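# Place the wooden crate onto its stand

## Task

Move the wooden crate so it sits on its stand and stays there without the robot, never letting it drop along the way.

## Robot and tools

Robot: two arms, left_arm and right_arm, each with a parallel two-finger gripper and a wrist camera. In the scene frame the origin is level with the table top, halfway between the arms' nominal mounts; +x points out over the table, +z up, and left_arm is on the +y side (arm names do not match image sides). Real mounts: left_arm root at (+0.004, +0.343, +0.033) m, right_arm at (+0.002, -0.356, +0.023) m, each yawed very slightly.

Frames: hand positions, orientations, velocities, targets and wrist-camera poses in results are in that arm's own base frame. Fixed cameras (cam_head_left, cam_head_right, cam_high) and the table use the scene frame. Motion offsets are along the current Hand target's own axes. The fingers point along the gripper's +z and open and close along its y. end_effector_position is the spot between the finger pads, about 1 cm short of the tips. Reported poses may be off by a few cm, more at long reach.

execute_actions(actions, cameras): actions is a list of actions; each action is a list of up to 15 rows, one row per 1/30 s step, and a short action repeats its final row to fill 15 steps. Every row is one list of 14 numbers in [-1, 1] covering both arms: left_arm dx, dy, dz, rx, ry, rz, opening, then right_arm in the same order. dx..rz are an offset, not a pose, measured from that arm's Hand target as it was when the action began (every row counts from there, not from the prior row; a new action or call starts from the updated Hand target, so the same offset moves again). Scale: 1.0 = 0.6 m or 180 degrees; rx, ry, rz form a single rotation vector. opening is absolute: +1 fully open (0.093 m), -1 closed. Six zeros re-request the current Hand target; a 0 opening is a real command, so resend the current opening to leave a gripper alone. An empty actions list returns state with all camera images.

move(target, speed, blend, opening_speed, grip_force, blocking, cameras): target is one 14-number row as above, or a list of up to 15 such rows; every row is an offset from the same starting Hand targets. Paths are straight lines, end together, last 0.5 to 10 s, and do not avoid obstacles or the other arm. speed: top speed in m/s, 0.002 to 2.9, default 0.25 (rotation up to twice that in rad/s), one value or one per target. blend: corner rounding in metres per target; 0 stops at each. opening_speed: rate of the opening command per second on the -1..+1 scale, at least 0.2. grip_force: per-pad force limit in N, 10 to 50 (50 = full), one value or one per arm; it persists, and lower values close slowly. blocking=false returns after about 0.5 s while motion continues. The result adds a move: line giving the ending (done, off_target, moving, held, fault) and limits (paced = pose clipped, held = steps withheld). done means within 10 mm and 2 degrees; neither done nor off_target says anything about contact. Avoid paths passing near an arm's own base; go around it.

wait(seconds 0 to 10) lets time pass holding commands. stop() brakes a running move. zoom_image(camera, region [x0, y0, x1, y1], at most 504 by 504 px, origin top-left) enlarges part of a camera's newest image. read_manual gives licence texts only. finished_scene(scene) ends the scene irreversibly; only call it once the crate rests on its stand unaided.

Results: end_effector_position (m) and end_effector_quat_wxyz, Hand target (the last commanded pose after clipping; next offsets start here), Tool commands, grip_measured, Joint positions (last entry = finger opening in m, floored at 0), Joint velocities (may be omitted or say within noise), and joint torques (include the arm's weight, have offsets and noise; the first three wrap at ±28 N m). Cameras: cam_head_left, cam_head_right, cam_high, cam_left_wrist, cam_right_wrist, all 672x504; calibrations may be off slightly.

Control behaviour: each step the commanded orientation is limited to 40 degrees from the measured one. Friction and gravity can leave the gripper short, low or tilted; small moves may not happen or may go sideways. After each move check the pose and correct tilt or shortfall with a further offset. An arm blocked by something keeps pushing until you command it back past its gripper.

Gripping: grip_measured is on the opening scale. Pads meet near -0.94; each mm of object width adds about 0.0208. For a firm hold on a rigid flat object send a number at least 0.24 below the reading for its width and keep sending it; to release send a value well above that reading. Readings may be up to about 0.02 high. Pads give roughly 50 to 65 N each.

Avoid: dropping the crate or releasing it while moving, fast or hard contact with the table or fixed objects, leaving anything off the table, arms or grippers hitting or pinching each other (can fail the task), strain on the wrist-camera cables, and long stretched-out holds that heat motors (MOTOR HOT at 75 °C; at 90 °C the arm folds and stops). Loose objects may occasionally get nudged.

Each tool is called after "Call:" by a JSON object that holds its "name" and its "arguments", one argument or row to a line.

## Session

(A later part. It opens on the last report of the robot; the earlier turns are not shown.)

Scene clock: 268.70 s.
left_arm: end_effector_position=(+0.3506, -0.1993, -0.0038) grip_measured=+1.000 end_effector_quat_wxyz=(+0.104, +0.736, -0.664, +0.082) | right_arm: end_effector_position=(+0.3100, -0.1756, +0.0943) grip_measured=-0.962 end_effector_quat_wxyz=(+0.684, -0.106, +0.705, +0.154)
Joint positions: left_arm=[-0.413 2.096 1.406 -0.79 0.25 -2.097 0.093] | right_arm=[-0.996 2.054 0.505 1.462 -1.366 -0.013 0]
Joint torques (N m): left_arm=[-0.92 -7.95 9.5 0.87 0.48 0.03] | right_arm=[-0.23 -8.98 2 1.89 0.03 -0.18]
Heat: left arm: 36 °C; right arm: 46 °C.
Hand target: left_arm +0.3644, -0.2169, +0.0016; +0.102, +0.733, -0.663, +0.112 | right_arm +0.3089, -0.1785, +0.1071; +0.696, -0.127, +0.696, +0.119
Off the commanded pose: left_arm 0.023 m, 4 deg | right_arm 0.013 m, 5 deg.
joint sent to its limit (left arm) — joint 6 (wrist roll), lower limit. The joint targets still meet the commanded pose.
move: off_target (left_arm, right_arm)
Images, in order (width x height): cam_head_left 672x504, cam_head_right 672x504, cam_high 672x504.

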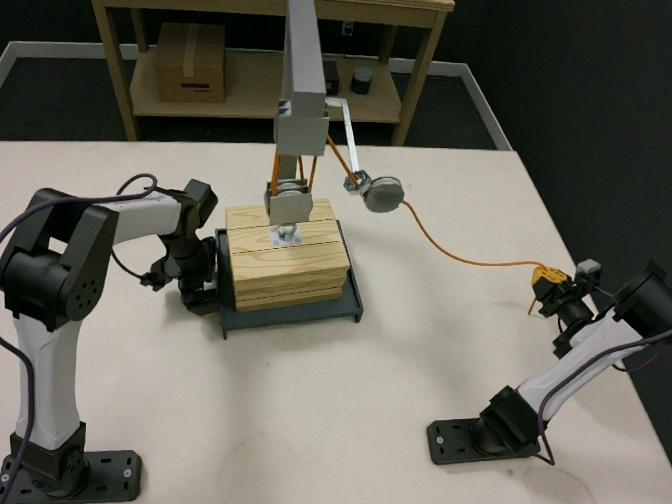

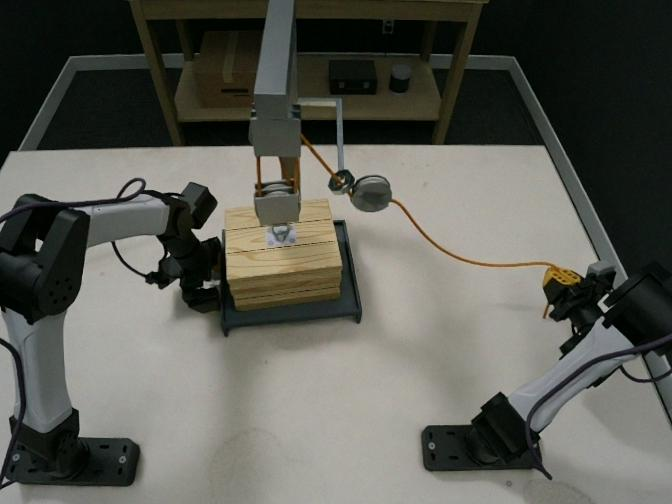

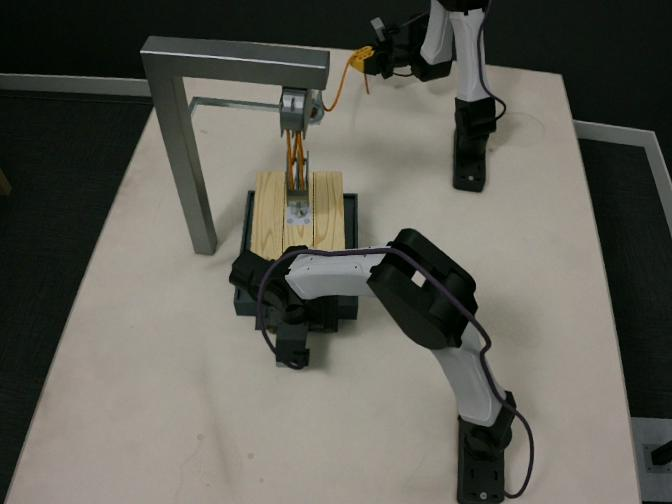

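Call:
{"name": "move", "arguments": {
  "target": [
    [-0.1265,-0.0133,-0.0397,0,0,0,1,0,0,0,0,0,0,0.2],
    [-0.183,-0.0266,-0.302,0,0,0,1,0,0,-0.1,0,0,0,0.2]
  ],
  "speed": 0.15,
  "opening_speed": 1,
  "cameras": ["all"]
}}

Call:
{"name": "zoom_image", "arguments": {
  "camera": "cam_high",
  "region": [200, 120, 400, 350]
}}

Call:
{"name": "zoom_image", "arguments": {
  "camera": "cam_head_left",
  "region": [160, 160, 400, 360]
}}

Call:
{"name": "zoom_image", "arguments": {
  "camera": "cam_left_wrist",
  "region": [100, 100, 600, 504]
}}

Scene clock: 281.00 s.
left_arm: end_effector_position=(+0.3609, -0.0553, +0.1230) grip_measured=+1.000 end_effector_quat_wxyz=(+0.112, +0.740, -0.658, +0.088) | right_arm: end_effector_position=(+0.2556, -0.2014, +0.0987) grip_measured=+0.198 end_effector_quat_wxyz=(+0.694, -0.101, +0.701, +0.132)
Joint positions: left_arm=[-0.021 1.929 1.68 -1.333 0.286 -1.708 0.093] | right_arm=[-1.211 2.028 0.471 1.461 -1.542 -0.052 0.055]
Joint torques (N m): left_arm=[0.58 -11.12 8.88 0.26 0.35 0.13] | right_arm=[-0.21 -8.54 1.81 1.48 -0.26 -0.13]
Heat: left arm: 36 °C; right arm: 41 °C.
Hand target: left_arm +0.3644, -0.0571, +0.1416; +0.102, +0.733, -0.663, +0.112 | right_arm +0.2526, -0.1992, +0.1072; +0.696, -0.127, +0.696, +0.119
Off the commanded pose: left_arm 0.019 m, 3 deg | right_arm 0.009 m, 3 deg.
joint sent to its limit (right arm) — joint 5 (wrist yaw), lower limit. The joint targets still meet the commanded pose.
move: off_target (left_arm, right_arm)
camera_calibration:
cam_left_wrist: T_world_to_cam=[[0.993239, 0.10575, -0.0478787, -0.347547], [0.111463, -0.753595, 0.64782, -0.121656], [0.0324257, -0.648777, -0.760288, 0.127162], [0, 0, 0, 1]] pos_world=[0.354635, 0.0275735, 0.15885]
cam_right_wrist: T_world_to_cam=[[0.316246, -0.948363, -0.0244061, -0.271585], [-0.413845, -0.114762, -0.903085, 0.210942], [0.853652, 0.295697, -0.428768, -0.029302], [0, 0, 0, 1]] pos_world=[0.198199, -0.224689, 0.171307]

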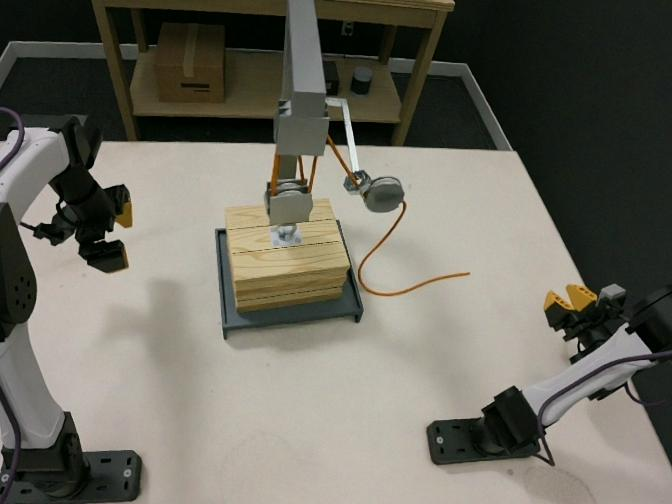

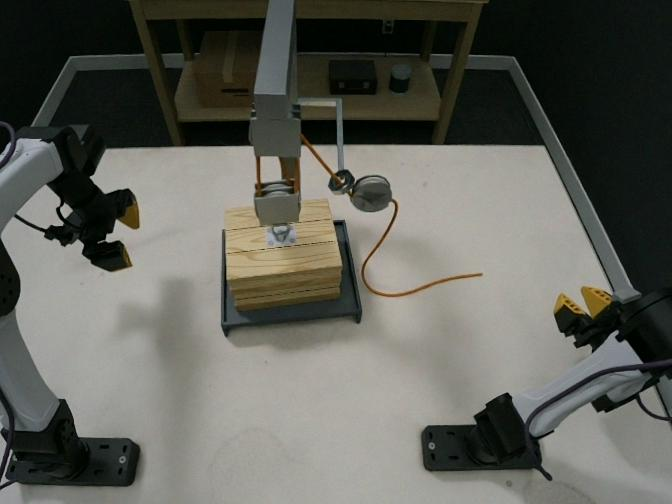

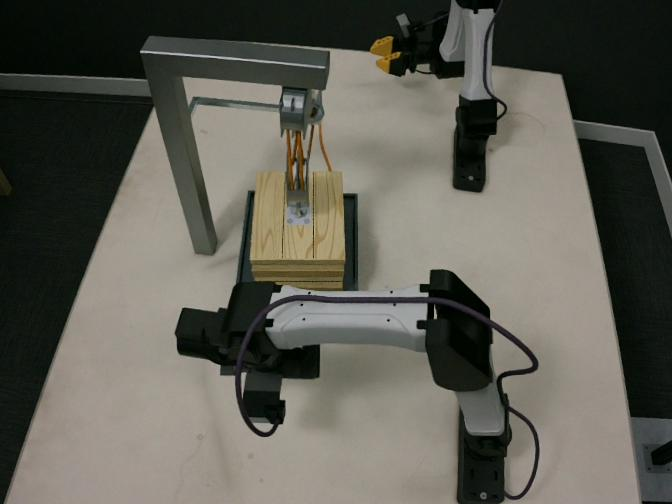

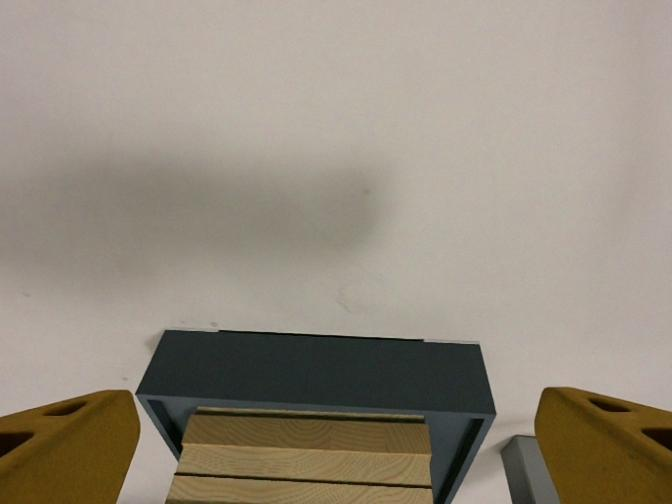

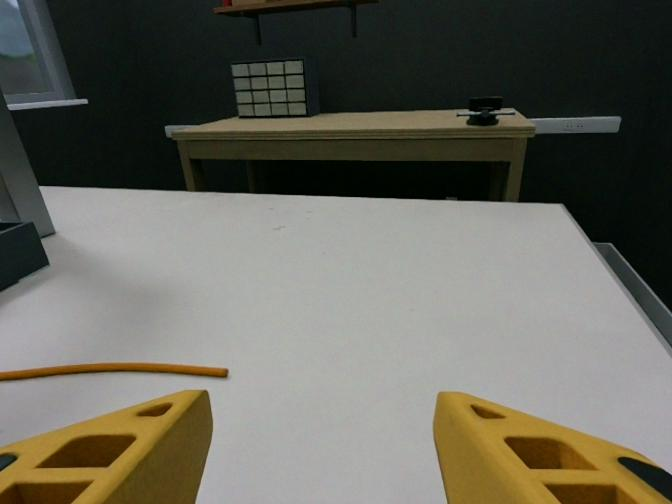

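Scaled by 2.191 from the camera's 672x504 image, which has a finer 960x720 frame.

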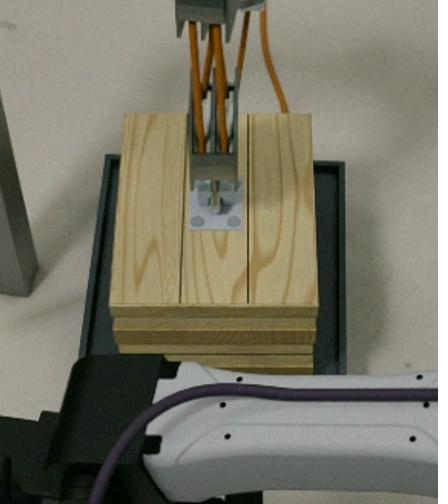

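Scaled by 2.100 from the camera's 672x504 image, which has a finer 960x720 frame.

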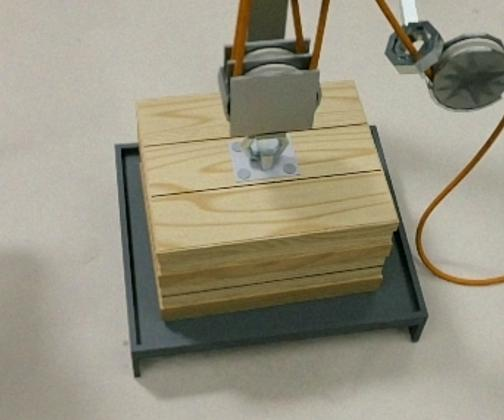

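Scaled by 1.008 from the camera's 672x504 image, which has a finer 960x720 frame.

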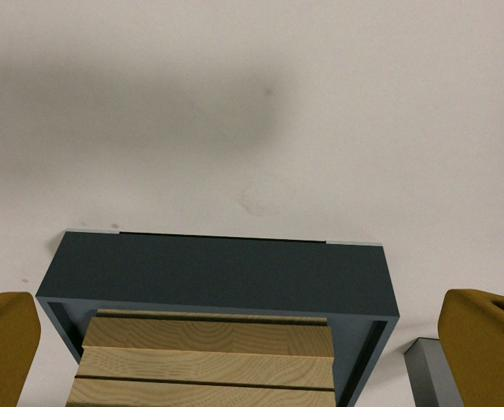

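Call:
{"name": "finished_scene", "arguments": {
  "scene": 1
}}

The scene is finished: the task was done.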